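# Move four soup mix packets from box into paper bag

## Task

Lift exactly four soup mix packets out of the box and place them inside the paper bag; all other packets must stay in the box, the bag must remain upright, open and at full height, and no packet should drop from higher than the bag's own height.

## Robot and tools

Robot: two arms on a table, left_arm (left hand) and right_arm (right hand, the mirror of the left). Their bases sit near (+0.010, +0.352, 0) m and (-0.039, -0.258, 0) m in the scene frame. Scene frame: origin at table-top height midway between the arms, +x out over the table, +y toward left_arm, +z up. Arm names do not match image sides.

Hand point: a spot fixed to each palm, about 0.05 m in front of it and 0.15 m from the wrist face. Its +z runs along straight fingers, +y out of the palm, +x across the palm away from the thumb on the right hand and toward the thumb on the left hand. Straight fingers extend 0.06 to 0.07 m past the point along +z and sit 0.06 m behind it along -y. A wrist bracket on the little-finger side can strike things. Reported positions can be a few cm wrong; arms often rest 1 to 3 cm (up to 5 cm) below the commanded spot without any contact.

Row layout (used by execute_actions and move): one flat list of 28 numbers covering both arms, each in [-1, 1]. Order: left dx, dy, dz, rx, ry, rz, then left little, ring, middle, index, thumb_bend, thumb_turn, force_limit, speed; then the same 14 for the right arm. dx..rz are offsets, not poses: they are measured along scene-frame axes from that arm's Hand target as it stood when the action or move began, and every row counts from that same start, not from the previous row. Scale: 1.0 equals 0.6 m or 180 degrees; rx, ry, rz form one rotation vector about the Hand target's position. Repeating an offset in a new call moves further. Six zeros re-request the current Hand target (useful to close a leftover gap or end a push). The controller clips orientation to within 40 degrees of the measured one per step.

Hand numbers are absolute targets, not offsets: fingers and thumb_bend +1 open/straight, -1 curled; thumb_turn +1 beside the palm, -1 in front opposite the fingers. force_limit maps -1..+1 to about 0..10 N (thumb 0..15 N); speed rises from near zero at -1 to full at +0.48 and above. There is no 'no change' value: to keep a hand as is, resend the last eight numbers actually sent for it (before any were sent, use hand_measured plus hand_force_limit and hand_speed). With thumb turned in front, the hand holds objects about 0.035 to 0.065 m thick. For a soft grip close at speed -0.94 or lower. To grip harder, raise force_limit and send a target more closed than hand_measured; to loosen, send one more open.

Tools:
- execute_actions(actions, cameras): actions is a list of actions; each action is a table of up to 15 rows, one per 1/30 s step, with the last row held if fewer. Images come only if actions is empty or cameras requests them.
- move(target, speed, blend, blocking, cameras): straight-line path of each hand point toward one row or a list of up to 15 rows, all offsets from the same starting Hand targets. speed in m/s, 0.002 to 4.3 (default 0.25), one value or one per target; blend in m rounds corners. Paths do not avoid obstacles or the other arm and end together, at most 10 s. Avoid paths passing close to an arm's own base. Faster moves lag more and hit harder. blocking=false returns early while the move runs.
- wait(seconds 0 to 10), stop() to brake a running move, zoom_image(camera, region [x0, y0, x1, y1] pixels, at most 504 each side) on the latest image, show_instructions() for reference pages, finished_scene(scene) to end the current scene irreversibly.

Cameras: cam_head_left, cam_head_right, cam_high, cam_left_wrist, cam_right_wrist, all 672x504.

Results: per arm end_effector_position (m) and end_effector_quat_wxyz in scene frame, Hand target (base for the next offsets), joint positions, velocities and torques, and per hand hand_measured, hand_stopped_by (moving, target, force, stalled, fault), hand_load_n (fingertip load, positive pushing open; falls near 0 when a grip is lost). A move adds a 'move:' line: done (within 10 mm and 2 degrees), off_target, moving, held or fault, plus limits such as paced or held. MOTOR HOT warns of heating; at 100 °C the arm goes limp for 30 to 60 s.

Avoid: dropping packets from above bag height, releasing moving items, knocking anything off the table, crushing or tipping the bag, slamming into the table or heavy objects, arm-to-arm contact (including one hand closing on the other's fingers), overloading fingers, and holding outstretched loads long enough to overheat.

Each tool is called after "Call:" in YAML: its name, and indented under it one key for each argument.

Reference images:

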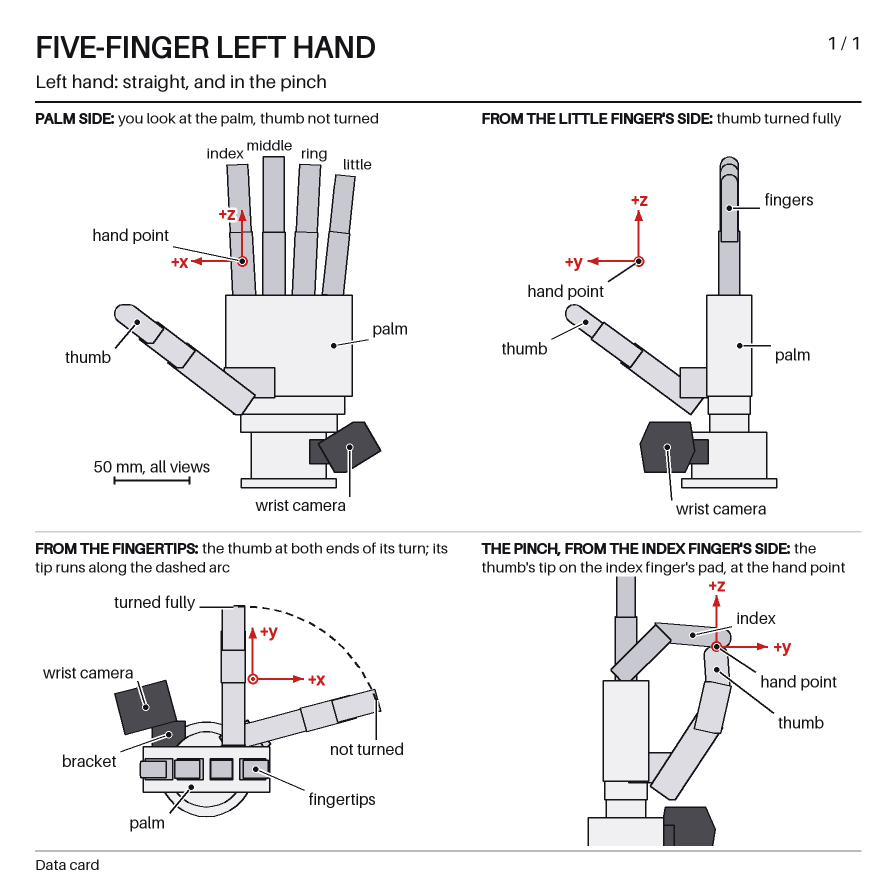

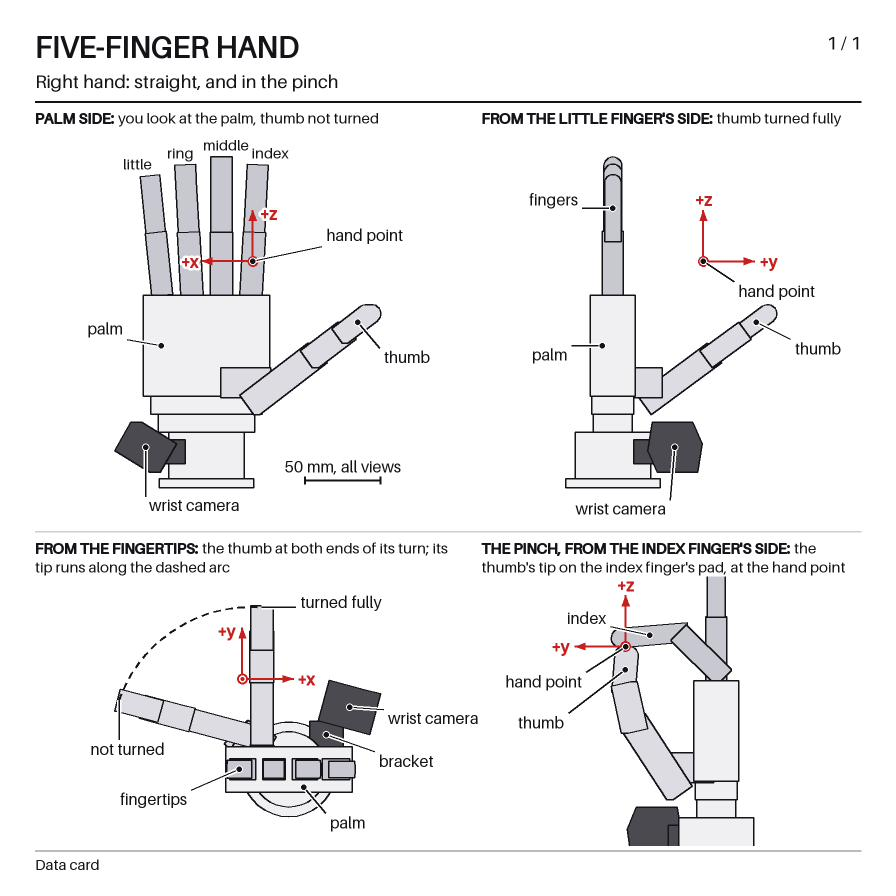

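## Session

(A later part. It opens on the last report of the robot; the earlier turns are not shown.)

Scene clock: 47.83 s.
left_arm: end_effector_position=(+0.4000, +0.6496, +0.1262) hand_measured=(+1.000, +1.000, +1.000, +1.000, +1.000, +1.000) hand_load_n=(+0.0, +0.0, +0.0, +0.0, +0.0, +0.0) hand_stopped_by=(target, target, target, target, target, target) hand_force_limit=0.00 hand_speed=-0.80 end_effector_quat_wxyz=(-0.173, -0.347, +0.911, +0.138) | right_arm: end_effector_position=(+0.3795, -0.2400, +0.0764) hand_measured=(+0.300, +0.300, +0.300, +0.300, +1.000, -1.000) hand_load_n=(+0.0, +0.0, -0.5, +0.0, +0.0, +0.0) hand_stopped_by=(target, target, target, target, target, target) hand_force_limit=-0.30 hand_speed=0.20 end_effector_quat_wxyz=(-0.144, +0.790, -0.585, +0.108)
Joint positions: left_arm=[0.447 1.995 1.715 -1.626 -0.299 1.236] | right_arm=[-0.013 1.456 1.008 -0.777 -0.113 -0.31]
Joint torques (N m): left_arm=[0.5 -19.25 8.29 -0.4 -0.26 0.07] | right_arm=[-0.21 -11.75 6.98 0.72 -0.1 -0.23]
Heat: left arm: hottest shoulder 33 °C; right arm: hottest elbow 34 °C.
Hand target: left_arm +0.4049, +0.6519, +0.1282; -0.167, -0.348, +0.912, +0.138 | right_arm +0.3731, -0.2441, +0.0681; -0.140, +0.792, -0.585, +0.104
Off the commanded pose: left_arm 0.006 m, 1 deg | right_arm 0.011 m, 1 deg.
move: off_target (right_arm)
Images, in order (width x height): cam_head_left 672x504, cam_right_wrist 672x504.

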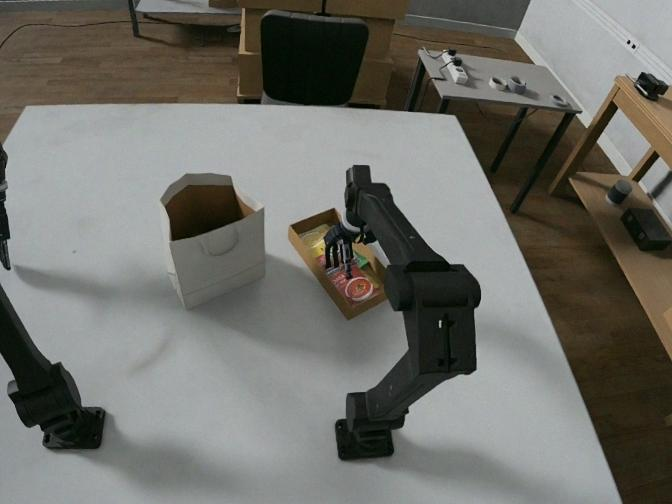

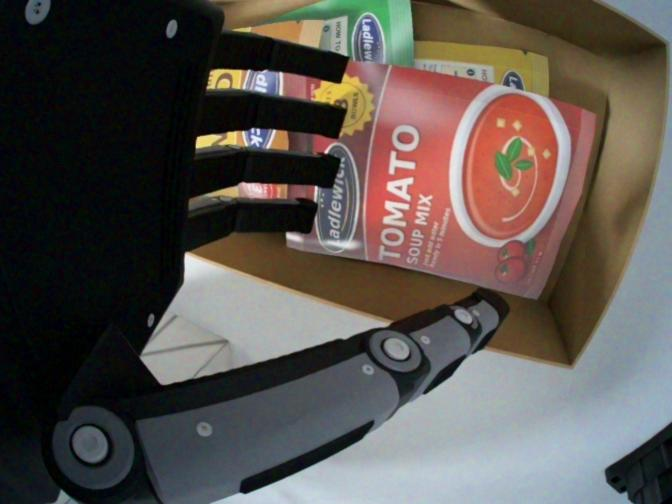

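Call:
move:
  target:
    - [0,0,0,0,0,0,1,1,1,1,1,1,0,-0.8, 0.01,0.0,0.07,0,0,0,0.3,0.3,0.3,0.3,1,-1,-0.3,0.2]
    - [0,0,0,0,0,0,1,1,1,1,1,1,0,-0.8, 0.092,0.02,0.085,0,0,-0.094,-0.05,-0.05,-0.05,-0.05,1,-1,-0.3,0.2]
  speed: 0.15
  blend: [0.01,0]
  cameras: ["cam_right_wrist","cam_head_left"]

Scene clock: 51.53 s.
left_arm: end_effector_position=(+0.4000, +0.6496, +0.1262) hand_measured=(+1.000, +1.000, +1.000, +1.000, +1.000, +1.000) hand_load_n=(-0.5, +0.0, +0.0, +0.0, +0.0, +0.0) hand_stopped_by=(target, target, target, target, target, target) hand_force_limit=0.00 hand_speed=-0.80 end_effector_quat_wxyz=(-0.173, -0.347, +0.911, +0.138) | right_arm: end_effector_position=(+0.4110, -0.2353, +0.1086) hand_measured=(-0.050, -0.050, -0.050, -0.050, +1.000, -1.000) hand_load_n=(+0.0, +0.0, +0.0, +0.0, +0.0, +0.0) hand_stopped_by=(target, target, target, target, target, target) hand_force_limit=-0.30 hand_speed=0.20 end_effector_quat_wxyz=(-0.117, +0.699, -0.696, +0.116)
Joint positions: left_arm=[0.447 1.995 1.715 -1.626 -0.299 1.236] | right_arm=[0.004 1.496 1.145 -0.889 -0.007 -0.019]
Joint torques (N m): left_arm=[0.85 -19.55 8.34 -0.34 -0.23 0.03] | right_arm=[1.14 -11.52 12.89 0.08 0.14 -0.01]
Heat: left arm: hottest shoulder 33 °C; right arm: hottest elbow 34 °C.
Hand target: left_arm +0.4049, +0.6519, +0.1282; -0.167, -0.348, +0.912, +0.138 | right_arm +0.4283, -0.2321, +0.1191; -0.123, +0.697, -0.696, +0.123
Off the commanded pose: left_arm 0.006 m, 1 deg | right_arm 0.021 m, 1 deg.
move: off_target (right_arm); target 2's new numbers were sent with right_arm's hand 0.021 m and 1 deg from that target
Images, in order (width x height): cam_head_left 672x504, cam_right_wrist 672x504.

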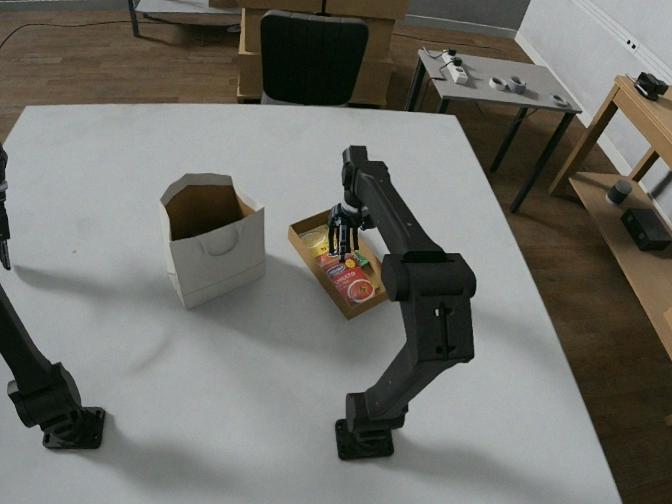

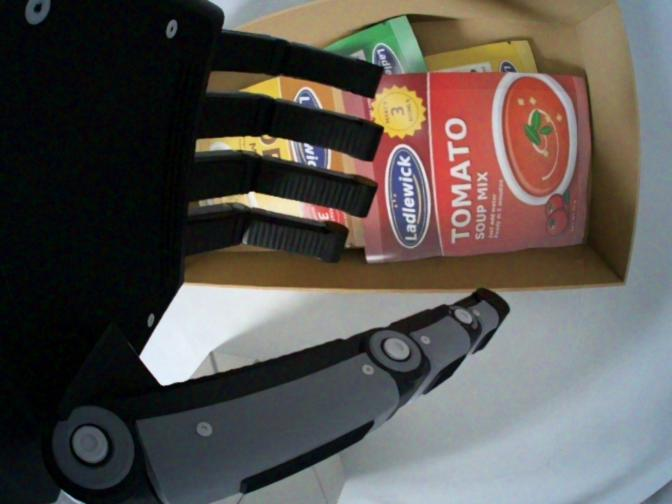

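Call:
move:
  target:
    - [0,0,0,0,0,0,1,1,1,1,1,1,0,-0.8, 0.006,0.0,-0.05,0,0,0,-0.05,-0.05,-0.05,-0.05,1,-1,-0.3,0.2]
  speed: 0.12
  cameras: ["cam_right_wrist"]

Scene clock: 53.10 s.
left_arm: end_effector_position=(+0.4000, +0.6496, +0.1262) hand_measured=(+1.000, +1.000, +1.000, +1.000, +1.000, +1.000) hand_load_n=(+0.0, +0.0, +0.0, +0.0, +0.0, +0.0) hand_stopped_by=(target, target, target, target, target, target) hand_force_limit=0.00 hand_speed=-0.80 end_effector_quat_wxyz=(-0.173, -0.347, +0.911, +0.138) | right_arm: end_effector_position=(+0.4246, -0.2356, +0.0925) hand_measured=(-0.050, -0.050, -0.050, -0.050, +1.000, -1.000) hand_load_n=(+0.0, +0.0, +0.0, +0.0, +0.0, +0.0) hand_stopped_by=(target, target, target, target, target, target) hand_force_limit=-0.30 hand_speed=0.20 end_effector_quat_wxyz=(-0.121, +0.698, -0.696, +0.121)
Joint positions: left_arm=[0.447 1.995 1.715 -1.626 -0.299 1.236] | right_arm=[0.004 1.537 1.145 -0.835 -0.007 -0.019]
Joint torques (N m): left_arm=[1.79 -19.31 8.2 -0.35 -0.26 0.08] | right_arm=[0.79 -12.04 9.44 1.01 0.15 -0.06]
Heat: left arm: hottest shoulder 33 °C; right arm: hottest elbow 34 °C.
Hand target: left_arm +0.4049, +0.6519, +0.1282; -0.167, -0.348, +0.912, +0.138 | right_arm +0.4319, -0.2322, +0.0890; -0.123, +0.697, -0.696, +0.123
Off the commanded pose: left_arm 0.006 m, 1 deg | right_arm 0.009 m, 0 deg.
move: done
Images, in order (width x height): cam_right_wrist 672x504.

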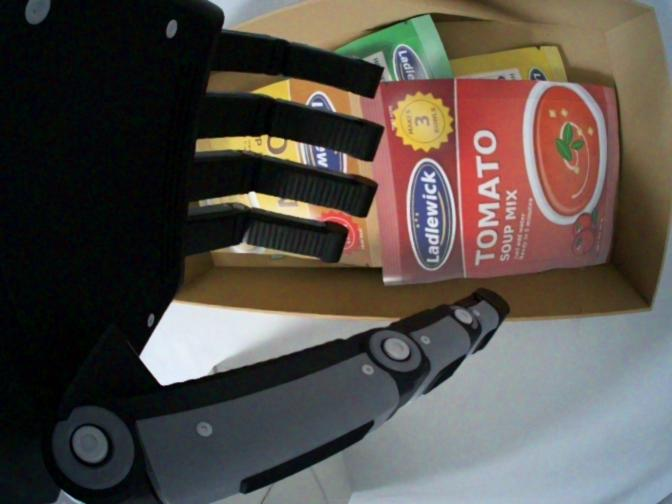

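Call:
move:
  target:
    - [0,0,0,0,0,0,1,1,1,1,1,1,0,-0.8, 0.004,0.0,-0.062,0,0,0,-0.05,-0.05,-0.05,-0.05,1,-1,-0.3,0.2]
  speed: 0.1
  cameras: ["cam_right_wrist"]

Call:
zoom_image:
  camera: "cam_right_wrist"
  region: [180, 0, 672, 400]

Scene clock: 54.50 s.
left_arm: end_effector_position=(+0.4000, +0.6496, +0.1262) hand_measured=(+1.000, +1.000, +1.000, +1.000, +1.000, +1.000) hand_load_n=(+0.0, +0.0, +0.0, +0.0, +0.0, +0.0) hand_stopped_by=(target, target, target, target, target, target) hand_force_limit=0.00 hand_speed=-0.80 end_effector_quat_wxyz=(-0.173, -0.347, +0.911, +0.138) | right_arm: end_effector_position=(+0.4343, -0.2358, +0.0609) hand_measured=(-0.050, -0.050, -0.050, -0.050, +1.000, -1.000) hand_load_n=(+0.0, +0.0, +0.0, +0.0, +0.0, +0.0) hand_stopped_by=(target, target, target, target, target, target) hand_force_limit=-0.30 hand_speed=0.20 end_effector_quat_wxyz=(-0.126, +0.697, -0.695, +0.126)
Joint positions: left_arm=[0.447 1.995 1.715 -1.626 -0.299 1.236] | right_arm=[0.004 1.588 1.113 -0.738 -0.007 -0.019]
Joint torques (N m): left_arm=[1.44 -19.96 8.31 -0.23 -0.22 0.06] | right_arm=[0.91 -12.51 7.9 1.05 0.13 -0.04]
Heat: left arm: hottest shoulder 33 °C; right arm: hottest elbow 34 °C.
Hand target: left_arm +0.4049, +0.6519, +0.1282; -0.167, -0.348, +0.912, +0.138 | right_arm +0.4343, -0.2321, +0.0519; -0.123, +0.697, -0.696, +0.123
Off the commanded pose: left_arm 0.006 m, 1 deg | right_arm 0.010 m, 0 deg.
move: done
Images, in order (width x height): cam_right_wrist 672x504.

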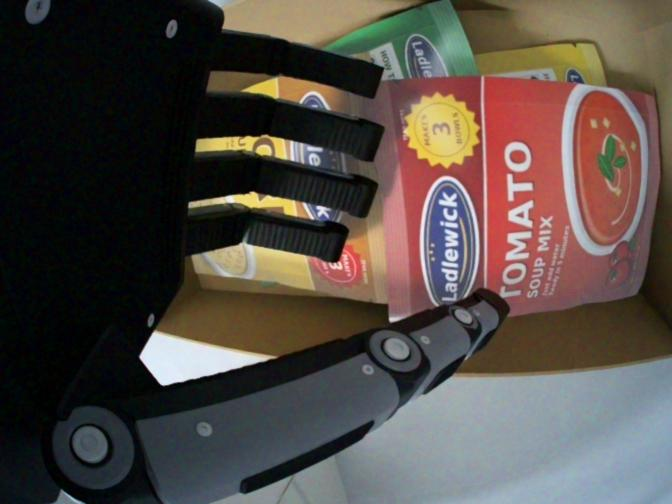

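Scaled by 1.024 from the camera's 672x504 image, which has a finer 960x720 frame.

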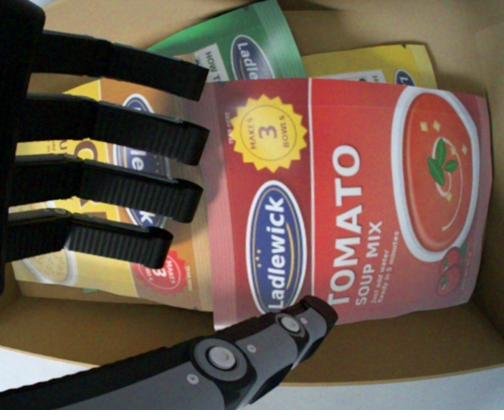

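Call:
move:
  target:
    - [0,0,0,0,0,0,1,1,1,1,1,1,0,-0.8, 0.0,0.0,-0.025,0,0,0,-0.05,-0.05,-0.05,-0.05,1,-1,-0.3,0.2]
  speed: 0.1
  cameras: ["cam_right_wrist"]

Scene clock: 55.50 s.
left_arm: end_effector_position=(+0.4000, +0.6496, +0.1262) hand_measured=(+1.000, +1.000, +1.000, +1.000, +1.000, +1.000) hand_load_n=(+0.0, +0.0, +0.0, +0.0, -0.5, +0.0) hand_stopped_by=(target, target, target, target, target, target) hand_force_limit=0.00 hand_speed=-0.80 end_effector_quat_wxyz=(-0.173, -0.347, +0.911, +0.138) | right_arm: end_effector_position=(+0.4375, -0.2359, +0.0542) hand_measured=(-0.050, -0.050, -0.050, -0.050, +1.000, -1.000) hand_load_n=(+0.0, +0.0, -2.0, +0.0, +0.0, +0.0) hand_stopped_by=(target, target, target, target, target, target) hand_force_limit=-0.30 hand_speed=0.20 end_effector_quat_wxyz=(-0.131, +0.696, -0.694, +0.131)
Joint positions: left_arm=[0.447 1.995 1.715 -1.626 -0.299 1.236] | right_arm=[0.004 1.594 1.099 -0.702 -0.006 -0.019]
Joint torques (N m): left_arm=[0.21 -19.37 8.28 -0.29 -0.24 0.09] | right_arm=[1.2 -12.04 7.25 1.13 0.12 -0.04]
Heat: left arm: hottest shoulder 33 °C; right arm: hottest elbow 34 °C.
Hand target: left_arm +0.4049, +0.6519, +0.1282; -0.167, -0.348, +0.912, +0.138 | right_arm +0.4344, -0.2321, +0.0368; -0.123, +0.697, -0.696, +0.123
Off the commanded pose: left_arm 0.006 m, 1 deg | right_arm 0.018 m, 1 deg.
move: off_target (right_arm)
Images, in order (width x height): cam_right_wrist 672x504.

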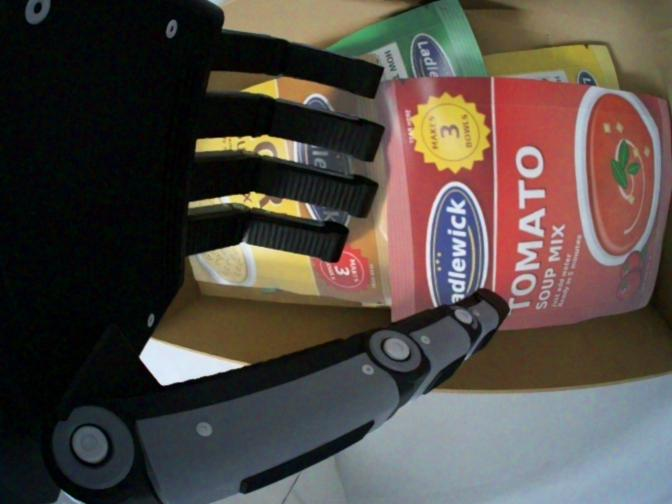

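Call:
move:
  target:
    - [0,0,0,0,0,0,1,1,1,1,1,1,0,-0.8, -0.09,0.0,0.004,0,0,0,-0.05,-0.05,-0.05,-0.05,1,-1,-0.3,0.2]
  speed: 0.1
  cameras: ["cam_right_wrist","cam_head_left"]

Call:
zoom_image:
  camera: "cam_head_left"
  region: [280, 190, 410, 330]

Scene clock: 56.77 s.
left_arm: end_effector_position=(+0.4000, +0.6496, +0.1262) hand_measured=(+1.000, +1.000, +1.000, +1.000, +1.000, +1.000) hand_load_n=(+0.0, +0.0, +0.0, +0.5, +0.0, +0.0) hand_stopped_by=(target, target, target, target, target, target) hand_force_limit=0.00 hand_speed=-0.80 end_effector_quat_wxyz=(-0.173, -0.347, +0.911, +0.138) | right_arm: end_effector_position=(+0.3926, -0.2348, +0.0518) hand_measured=(-0.050, -0.050, -0.050, -0.050, +1.000, -1.000) hand_load_n=(+0.0, +0.5, -1.5, +0.0, -0.5, +0.0) hand_stopped_by=(target, target, target, target, target, target) hand_force_limit=-0.30 hand_speed=0.20 end_effector_quat_wxyz=(-0.134, +0.695, -0.693, +0.134)
Joint positions: left_arm=[0.447 1.995 1.715 -1.626 -0.299 1.236] | right_arm=[0.004 1.484 0.961 -0.667 -0.006 -0.018]
Joint torques (N m): left_arm=[0.91 -19.49 8.39 -0.32 -0.23 0.09] | right_arm=[0.79 -11.58 6.22 0.43 0.11 -0.08]
Heat: left arm: hottest shoulder 33 °C; right arm: hottest elbow 34 °C.
Hand target: left_arm +0.4049, +0.6519, +0.1282; -0.167, -0.348, +0.912, +0.138 | right_arm +0.3802, -0.2322, +0.0392; -0.123, +0.697, -0.696, +0.123
Off the commanded pose: left_arm 0.006 m, 1 deg | right_arm 0.018 m, 2 deg.
move: off_target (right_arm)
Images, in order (width x height): cam_head_left 672x504, cam_right_wrist 672x504.

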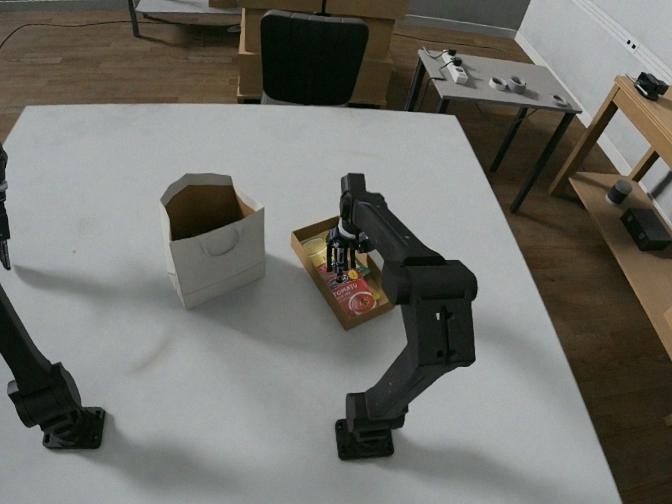

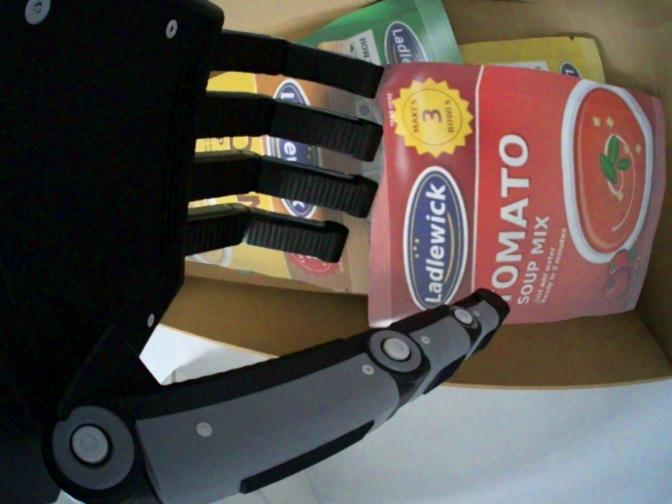

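Scaled by 3.600.

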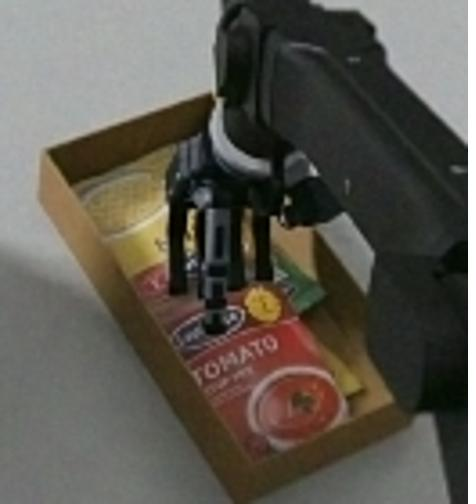

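Call:
zoom_image:
  camera: "cam_right_wrist"
  region: [290, 20, 500, 340]

Scaled by 1.575 from the camera's 672x504 image, which has a finer 960x720 frame.

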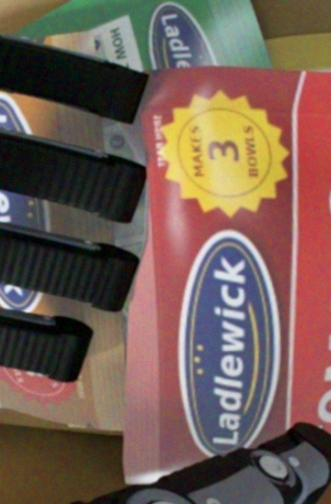

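Call:
move:
  target:
    - [0,0,0,0,0,0,1,1,1,1,1,1,0,-0.8, 0.02,0.0,-0.02,0,0,0,-0.05,-0.05,-0.05,-0.05,1,-1,-0.3,0.2]
    - [0,0,0,0,0,0,1,1,1,1,1,1,0,-0.8, -0.045,0.0,-0.02,0,0,0,-0.05,-0.05,-0.05,-0.05,1,-1,-0.3,0.2]
  speed: 0.1
  cameras: ["cam_right_wrist","cam_head_left"]

Call:
zoom_image:
  camera: "cam_right_wrist"
  region: [290, 20, 500, 340]

Scene clock: 58.83 s.
left_arm: end_effector_position=(+0.4000, +0.6496, +0.1262) hand_measured=(+1.000, +1.000, +1.000, +1.000, +1.000, +1.000) hand_load_n=(+0.0, +0.0, +0.0, +0.0, +0.0, +0.0) hand_stopped_by=(target, target, target, target, target, target) hand_force_limit=0.00 hand_speed=-0.80 end_effector_quat_wxyz=(-0.173, -0.347, +0.911, +0.138) | right_arm: end_effector_position=(+0.3744, -0.2345, +0.0489) hand_measured=(-0.050, -0.050, -0.050, -0.050, +1.000, -1.000) hand_load_n=(+0.5, +0.5, -2.5, +0.0, +0.0, +0.0) hand_stopped_by=(target, target, target, target, target, target) hand_force_limit=-0.30 hand_speed=0.20 end_effector_quat_wxyz=(-0.145, +0.693, -0.691, +0.145)
Joint positions: left_arm=[0.447 1.995 1.715 -1.626 -0.299 1.236] | right_arm=[0.004 1.423 0.883 -0.619 -0.006 -0.018]
Joint torques (N m): left_arm=[0.67 -19.14 8.16 -0.31 -0.26 0.11] | right_arm=[0.56 -9.41 5.3 0.25 0.1 -0.06]
Heat: left arm: hottest shoulder 33 °C; right arm: hottest elbow 34 °C.
Hand target: left_arm +0.4049, +0.6519, +0.1282; -0.167, -0.348, +0.912, +0.138 | right_arm +0.3533, -0.2322, +0.0272; -0.123, +0.697, -0.696, +0.123
Off the commanded pose: left_arm 0.006 m, 1 deg | right_arm 0.030 m, 4 deg.
move: off_target (right_arm)
Images, in order (width x height): cam_head_left 672x504, cam_right_wrist 672x504.

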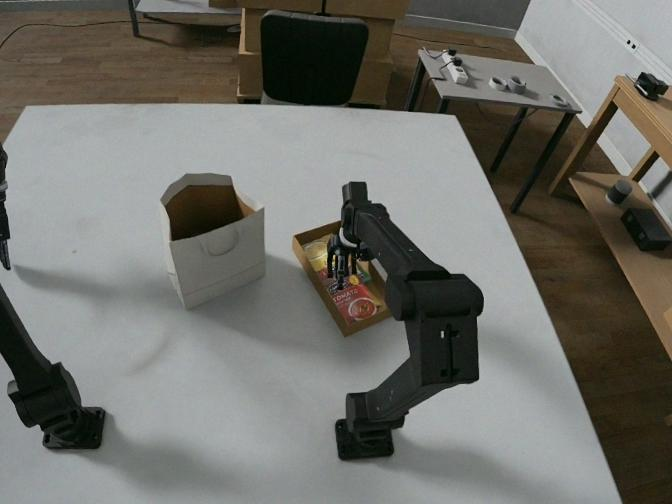

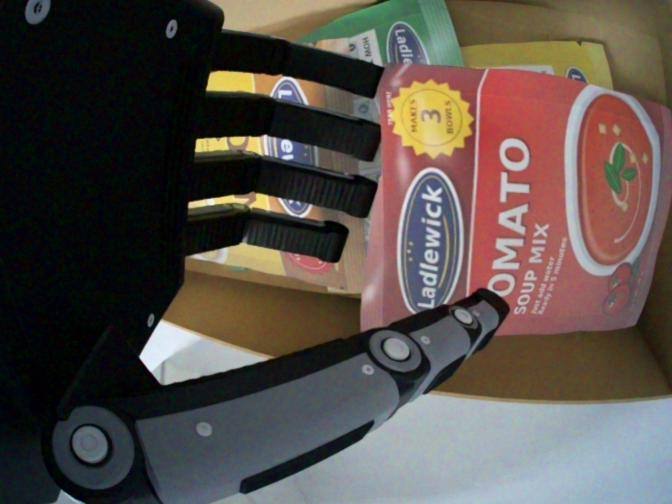

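Scaled by 1.575 from the camera's 672x504 image, which has a finer 960x720 frame.

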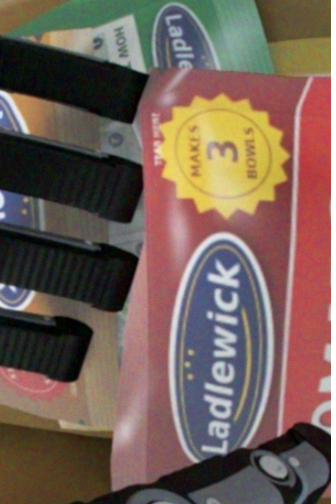

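Call:
move:
  target:
    - [0,0,0,0,0,0,1,1,1,1,1,1,0,-0.8, 0.04,0.0,0.1,0,0,0,0.3,0.3,0.3,0.3,1,-1,-0.3,0.2]
    - [0,0,0,0,0,0,1,1,1,1,1,1,0,-0.8, 0.075,0.0,0.05,0,0,0,0.3,0.3,0.3,0.3,1,-1,-0.3,0.2]
  speed: 0.12
  cameras: ["cam_right_wrist","cam_head_left"]

Call:
zoom_image:
  camera: "cam_right_wrist"
  region: [250, 20, 500, 340]

Scene clock: 61.33 s.
left_arm: end_effector_position=(+0.4000, +0.6496, +0.1262) hand_measured=(+1.000, +1.000, +1.000, +1.000, +1.000, +1.000) hand_load_n=(+0.0, +0.0, +0.0, +0.0, +0.0, +0.0) hand_stopped_by=(target, target, target, target, target, target) hand_force_limit=0.00 hand_speed=-0.80 end_effector_quat_wxyz=(-0.173, -0.347, +0.911, +0.138) | right_arm: end_effector_position=(+0.3790, -0.2341, +0.0626) hand_measured=(+0.300, +0.300, +0.300, +0.300, +1.000, -1.000) hand_load_n=(+0.0, -1.0, -5.0, +0.0, -0.5, +0.5) hand_stopped_by=(target, target, target, target, target, target) hand_force_limit=-0.30 hand_speed=0.20 end_effector_quat_wxyz=(-0.118, +0.698, -0.696, +0.118)
Joint positions: left_arm=[0.447 1.995 1.715 -1.626 -0.299 1.236] | right_arm=[0.006 1.464 0.977 -0.749 -0.006 -0.018]
Joint torques (N m): left_arm=[1.49 -19.08 8.09 -0.42 -0.2 0.12] | right_arm=[0.5 -8.18 10.97 1.46 0.11 -0.06]
Heat: left arm: hottest shoulder 34 °C; right arm: hottest elbow 34 °C.
Hand target: left_arm +0.4049, +0.6519, +0.1282; -0.167, -0.348, +0.912, +0.138 | right_arm +0.3983, -0.2320, +0.0573; -0.123, +0.697, -0.696, +0.123
Off the commanded pose: left_arm 0.006 m, 1 deg | right_arm 0.020 m, 1 deg.
move: off_target (right_arm)
Images, in order (width x height): cam_head_left 672x504, cam_right_wrist 672x504.

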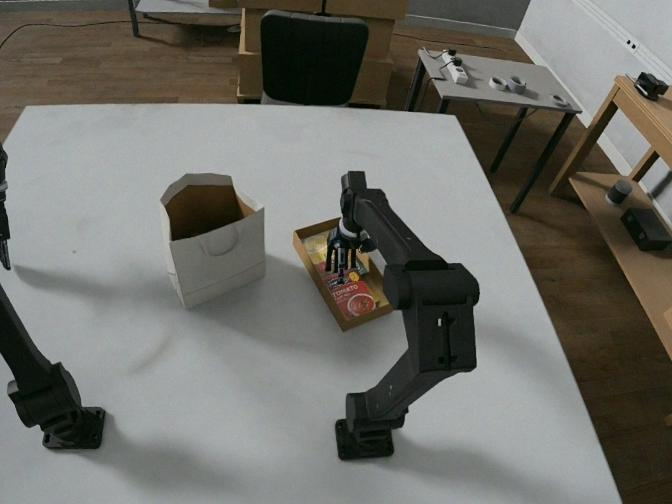

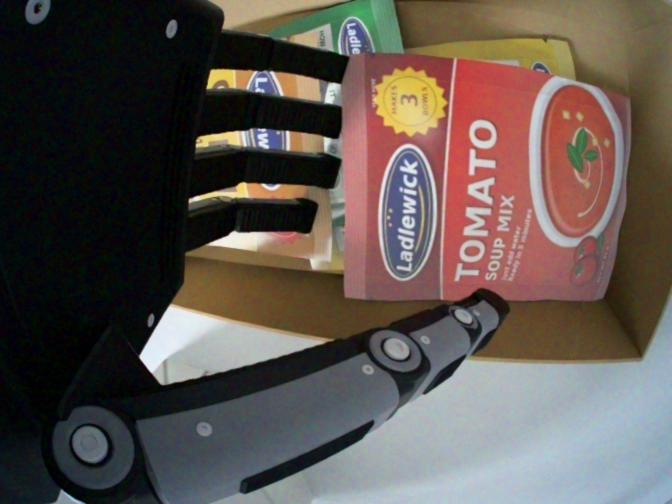

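Scaled by 1.575 from the camera's 672x504 image, which has a finer 960x720 frame.

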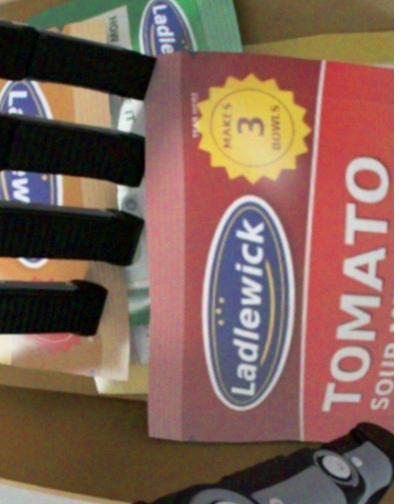

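Call:
move:
  target:
    - [0,0,0,0,0,0,1,1,1,1,1,1,0,-0.8, -0.035,0.0,0.0,0,0,0,0.3,0.3,0.3,0.3,1,-1,-0.1,-0.2]
    - [0,0,0,0,0,0,1,1,1,1,1,1,0,-0.8, -0.04,0.0,0.0,0,0,0,-0.2,-0.2,-0.2,-0.2,1,-1,0.0,-0.1]
  speed: 0.1
  cameras: ["cam_right_wrist","cam_head_left"]

Call:
zoom_image:
  camera: "cam_right_wrist"
  region: [250, 20, 500, 340]

Scene clock: 63.90 s.
left_arm: end_effector_position=(+0.4000, +0.6496, +0.1262) hand_measured=(+1.000, +1.000, +1.000, +1.000, +1.000, +1.000) hand_load_n=(+0.0, +0.0, +0.0, +0.0, +0.0, +0.0) hand_stopped_by=(target, target, target, target, target, target) hand_force_limit=0.00 hand_speed=-0.80 end_effector_quat_wxyz=(-0.173, -0.347, +0.911, +0.138) | right_arm: end_effector_position=(+0.3786, -0.2341, +0.0638) hand_measured=(-0.200, -0.200, -0.200, -0.200, +1.000, -1.000) hand_load_n=(+0.0, +0.5, +0.0, +0.0, +0.0, +0.0) hand_stopped_by=(target, target, target, target, target, target) hand_force_limit=0.00 hand_speed=-0.10 end_effector_quat_wxyz=(-0.127, +0.697, -0.694, +0.127)
Joint positions: left_arm=[0.447 1.995 1.715 -1.626 -0.299 1.236] | right_arm=[0.006 1.444 0.957 -0.722 -0.006 -0.018]
Joint torques (N m): left_arm=[0.91 -18.9 8.29 -0.58 -0.22 0.1] | right_arm=[0.73 -11.16 7.42 0.73 0.11 -0.06]
Heat: left arm: hottest shoulder 34 °C; right arm: hottest elbow 34 °C.
Hand target: left_arm +0.4049, +0.6519, +0.1282; -0.167, -0.348, +0.912, +0.138 | right_arm +0.3744, -0.2320, +0.0573; -0.123, +0.697, -0.696, +0.123
Off the commanded pose: left_arm 0.006 m, 1 deg | right_arm 0.008 m, 1 deg.
move: done
Images, in order (width x height): cam_head_left 672x504, cam_right_wrist 672x504.

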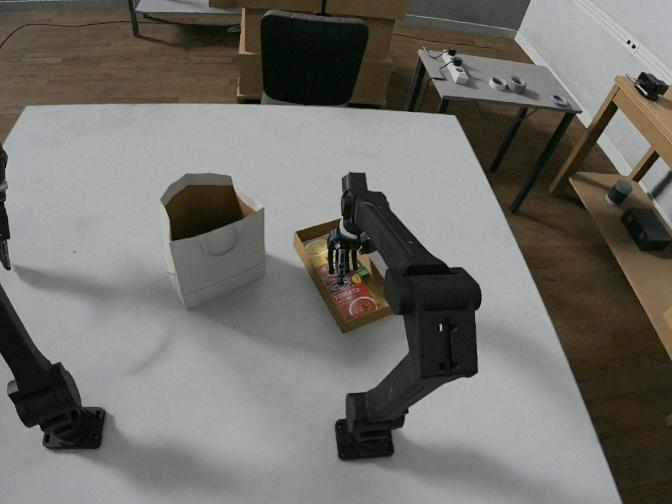

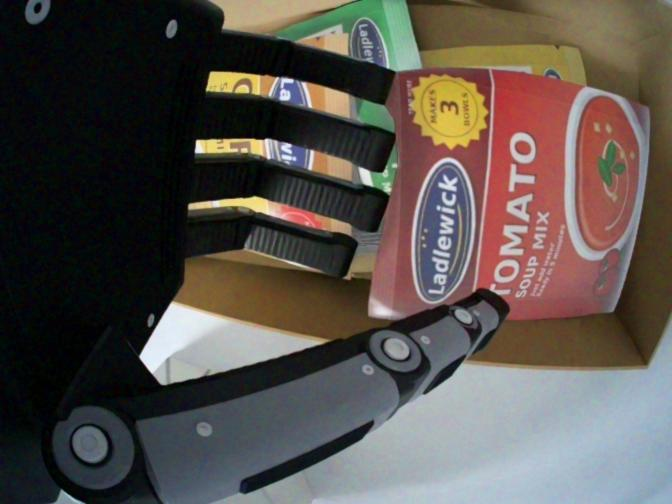

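Scaled by 1.575 from the camera's 672x504 image, which has a finer 960x720 frame.

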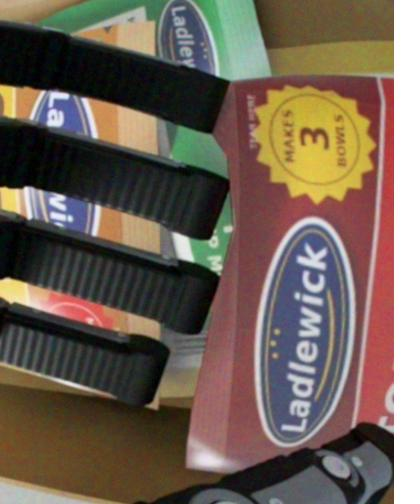

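Call:
move:
  target:
    - [0,0,0,0,0,0,1,1,1,1,1,1,0,-0.8, -0.01,0.0,-0.01,0,0,0,-0.2,-0.2,-0.2,-0.2,0.1,-1,-0.2,-0.3]
  speed: 0.1
  cameras: ["cam_right_wrist","cam_head_left"]

Call:
zoom_image:
  camera: "cam_right_wrist"
  region: [250, 20, 500, 340]

Scene clock: 65.47 s.
left_arm: end_effector_position=(+0.4000, +0.6496, +0.1262) hand_measured=(+1.000, +1.000, +1.000, +1.000, +1.000, +1.000) hand_load_n=(+0.0, +0.0, +0.0, +0.0, +0.0, +0.0) hand_stopped_by=(target, target, target, target, target, target) hand_force_limit=0.00 hand_speed=-0.80 end_effector_quat_wxyz=(-0.173, -0.347, +0.911, +0.138) | right_arm: end_effector_position=(+0.3697, -0.2339, +0.0536) hand_measured=(-0.200, -0.200, -0.200, -0.200, +0.100, -1.000) hand_load_n=(+0.0, +0.0, +0.0, +0.0, +0.0, +0.0) hand_stopped_by=(target, target, target, target, target, target) hand_force_limit=-0.20 hand_speed=-0.30 end_effector_quat_wxyz=(-0.123, +0.698, -0.695, +0.122)
Joint positions: left_arm=[0.447 1.995 1.715 -1.626 -0.299 1.236] | right_arm=[0.006 1.444 0.928 -0.706 -0.006 -0.018]
Joint torques (N m): left_arm=[0.85 -19.19 8.32 -0.03 -0.2 0.03] | right_arm=[0.62 -11.46 7.54 0.81 0.11 -0.07]
Heat: left arm: hottest shoulder 34 °C; right arm: hottest elbow 34 °C.
Hand target: left_arm +0.4049, +0.6519, +0.1282; -0.167, -0.348, +0.912, +0.138 | right_arm +0.3683, -0.2320, +0.0512; -0.123, +0.697, -0.696, +0.123
Off the commanded pose: left_arm 0.006 m, 1 deg | right_arm 0.003 m, 0 deg.
move: done
Images, in order (width x height): cam_head_left 672x504, cam_right_wrist 672x504.

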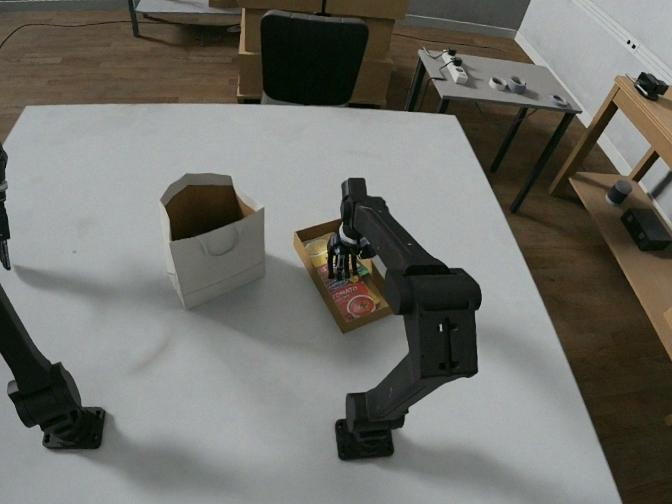

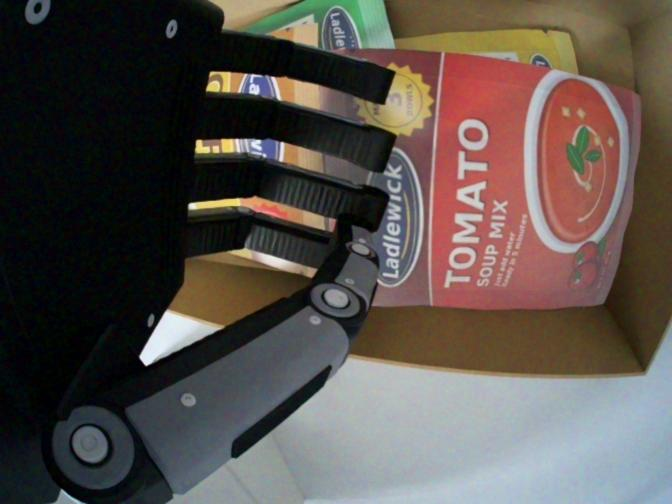

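Scaled by 1.575 from the camera's 672x504 image, which has a finer 960x720 frame.

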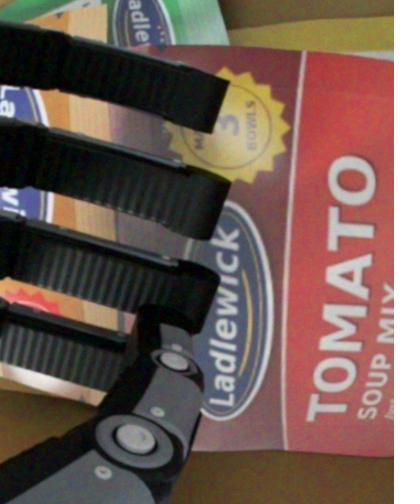

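Call:
move:
  target:
    - [0,0,0,0,0,0,1,1,1,1,1,1,0,-0.8,0,0,0,0,0,0,0.1,0.1,0.1,0.1,1,-1,-0.2,0]
    - [0,0,0,0,0,0,1,1,1,1,1,1,0,-0.8,0.0,0,0.10,0,0,0,0.1,0.1,0.1,0.1,1,-1,-0.2,0]
  cameras: ["all"]

Scene clock: 69.03 s.
left_arm: end_effector_position=(+0.4000, +0.6496, +0.1262) hand_measured=(+1.000, +1.000, +1.000, +1.000, +1.000, +1.000) hand_load_n=(+0.0, +0.0, +0.0, +0.0, +0.0, +0.5) hand_stopped_by=(target, target, target, target, target, target) hand_force_limit=0.00 hand_speed=-0.80 end_effector_quat_wxyz=(-0.173, -0.347, +0.911, +0.138) | right_arm: end_effector_position=(+0.3522, -0.2336, +0.0945) hand_measured=(+0.100, +0.100, +0.100, +0.100, +1.000, -1.000) hand_load_n=(+0.0, +0.0, +0.0, +0.0, +0.0, +0.0) hand_stopped_by=(target, target, target, target, target, target) hand_force_limit=-0.20 hand_speed=0.00 end_effector_quat_wxyz=(-0.112, +0.699, -0.697, +0.111)
Joint positions: left_arm=[0.447 1.995 1.715 -1.626 -0.299 1.236] | right_arm=[0.006 1.369 0.974 -0.86 -0.006 -0.017]
Joint torques (N m): left_arm=[1.03 -19.02 8.36 -0.39 -0.22 0.1] | right_arm=[0.38 -10.75 12.25 0.01 0.1 -0.1]
Heat: left arm: hottest shoulder 34 °C; right arm: hottest elbow 34 °C.
Hand target: left_arm +0.4049, +0.6519, +0.1282; -0.167, -0.348, +0.912, +0.138 | right_arm +0.3684, -0.2321, +0.1113; -0.123, +0.697, -0.696, +0.123
Off the commanded pose: left_arm 0.006 m, 1 deg | right_arm 0.023 m, 2 deg.
move: off_target (right_arm)

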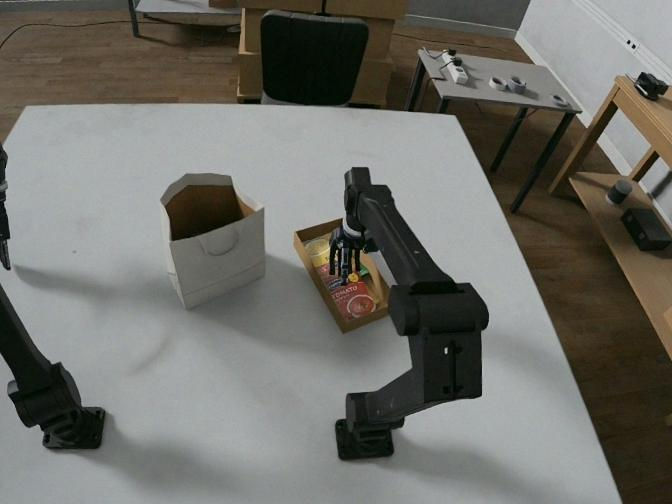

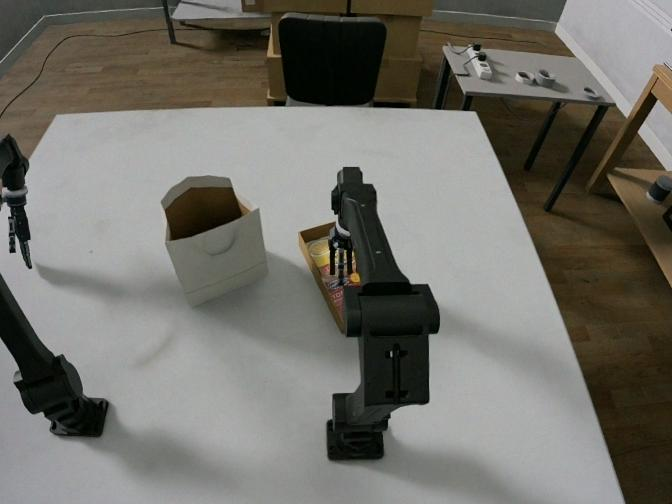

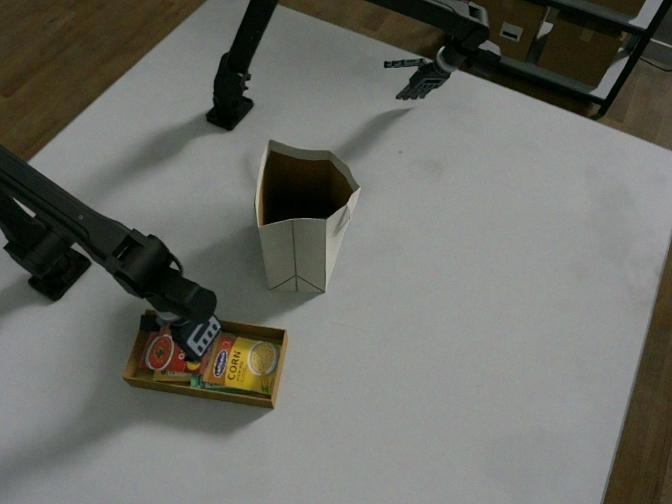

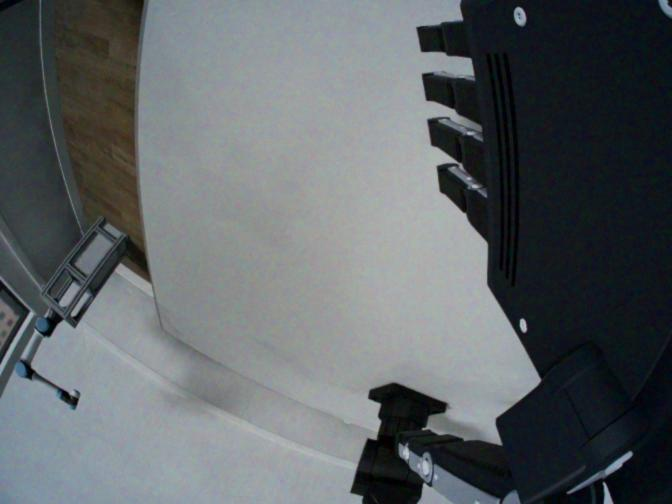

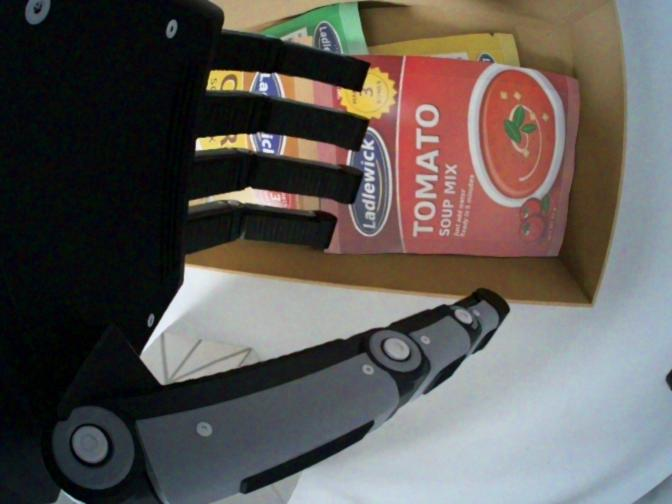

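Call:
zoom_image:
  camera: "cam_high"
  region: [110, 300, 310, 430]

Call:
zoom_image:
  camera: "cam_right_wrist"
  region: [180, 0, 640, 320]

Scaled by 2.520.

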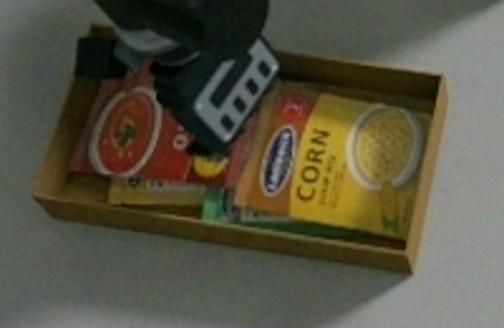

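Scaled by 1.096 from the camera's 672x504 image, which has a finer 960x720 frame.

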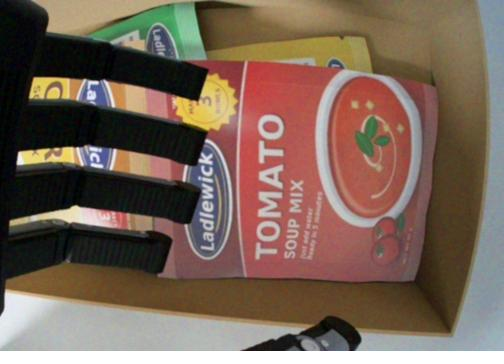

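Call:
move:
  target: [0,0,0,0,0,0,1,1,1,1,1,1,0,-0.8,0.08,0,0.0,0,0,0,-0.05,-0.05,-0.05,-0.05,1,-1,-0.2,0]
  cameras: ["cam_high","cam_right_wrist"]

Call:
zoom_image:
  camera: "cam_right_wrist"
  region: [100, 0, 600, 320]

Call:
zoom_image:
  camera: "cam_high"
  region: [110, 300, 310, 430]

Scene clock: 70.70 s.
left_arm: end_effector_position=(+0.4000, +0.6496, +0.1262) hand_measured=(+1.000, +1.000, +1.000, +1.000, +1.000, +1.000) hand_load_n=(+0.0, +0.0, +0.0, +0.0, +0.0, +0.0) hand_stopped_by=(target, target, target, target, target, target) hand_force_limit=0.00 hand_speed=-0.80 end_effector_quat_wxyz=(-0.173, -0.347, +0.911, +0.138) | right_arm: end_effector_position=(+0.3990, -0.2343, +0.0996) hand_measured=(-0.050, -0.050, -0.050, -0.050, +1.000, -1.000) hand_load_n=(+0.0, +0.0, +0.0, +0.0, +0.0, +0.0) hand_stopped_by=(target, target, target, target, target, target) hand_force_limit=-0.20 hand_speed=0.00 end_effector_quat_wxyz=(-0.116, +0.699, -0.697, +0.115)
Joint positions: left_arm=[0.447 1.995 1.715 -1.626 -0.299 1.236] | right_arm=[0.006 1.476 1.098 -0.865 -0.006 -0.017]
Joint torques (N m): left_arm=[0.73 -18.67 8.24 -0.62 -0.25 0.08] | right_arm=[0.79 -11.46 12.77 0.01 0.11 -0.08]
Heat: left arm: hottest shoulder 34 °C; right arm: hottest elbow 34 °C.
Hand target: left_arm +0.4049, +0.6519, +0.1282; -0.167, -0.348, +0.912, +0.138 | right_arm +0.4163, -0.2321, +0.1113; -0.123, +0.697, -0.696, +0.123
Off the commanded pose: left_arm 0.006 m, 1 deg | right_arm 0.021 m, 1 deg.
move: off_target (right_arm)
Images, in order (width x height): cam_high 672x504, cam_right_wrist 672x504.

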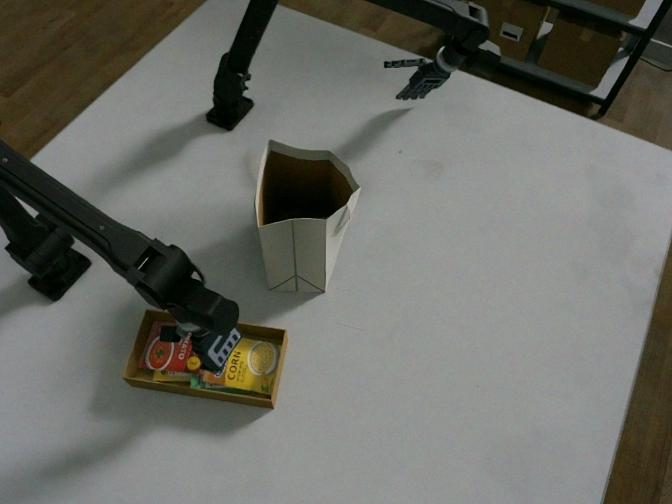

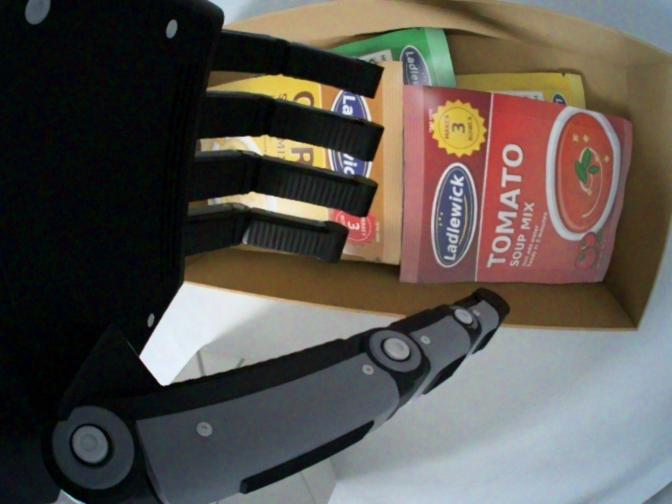

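Scaled by 1.008 from the camera's 672x504 image, which has a finer 960x720 frame.

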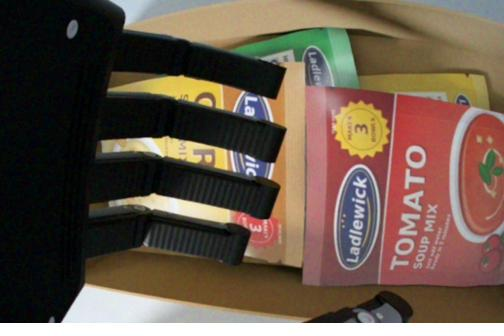

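Scaled by 2.520.

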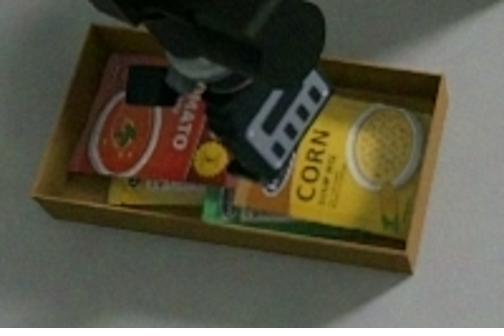

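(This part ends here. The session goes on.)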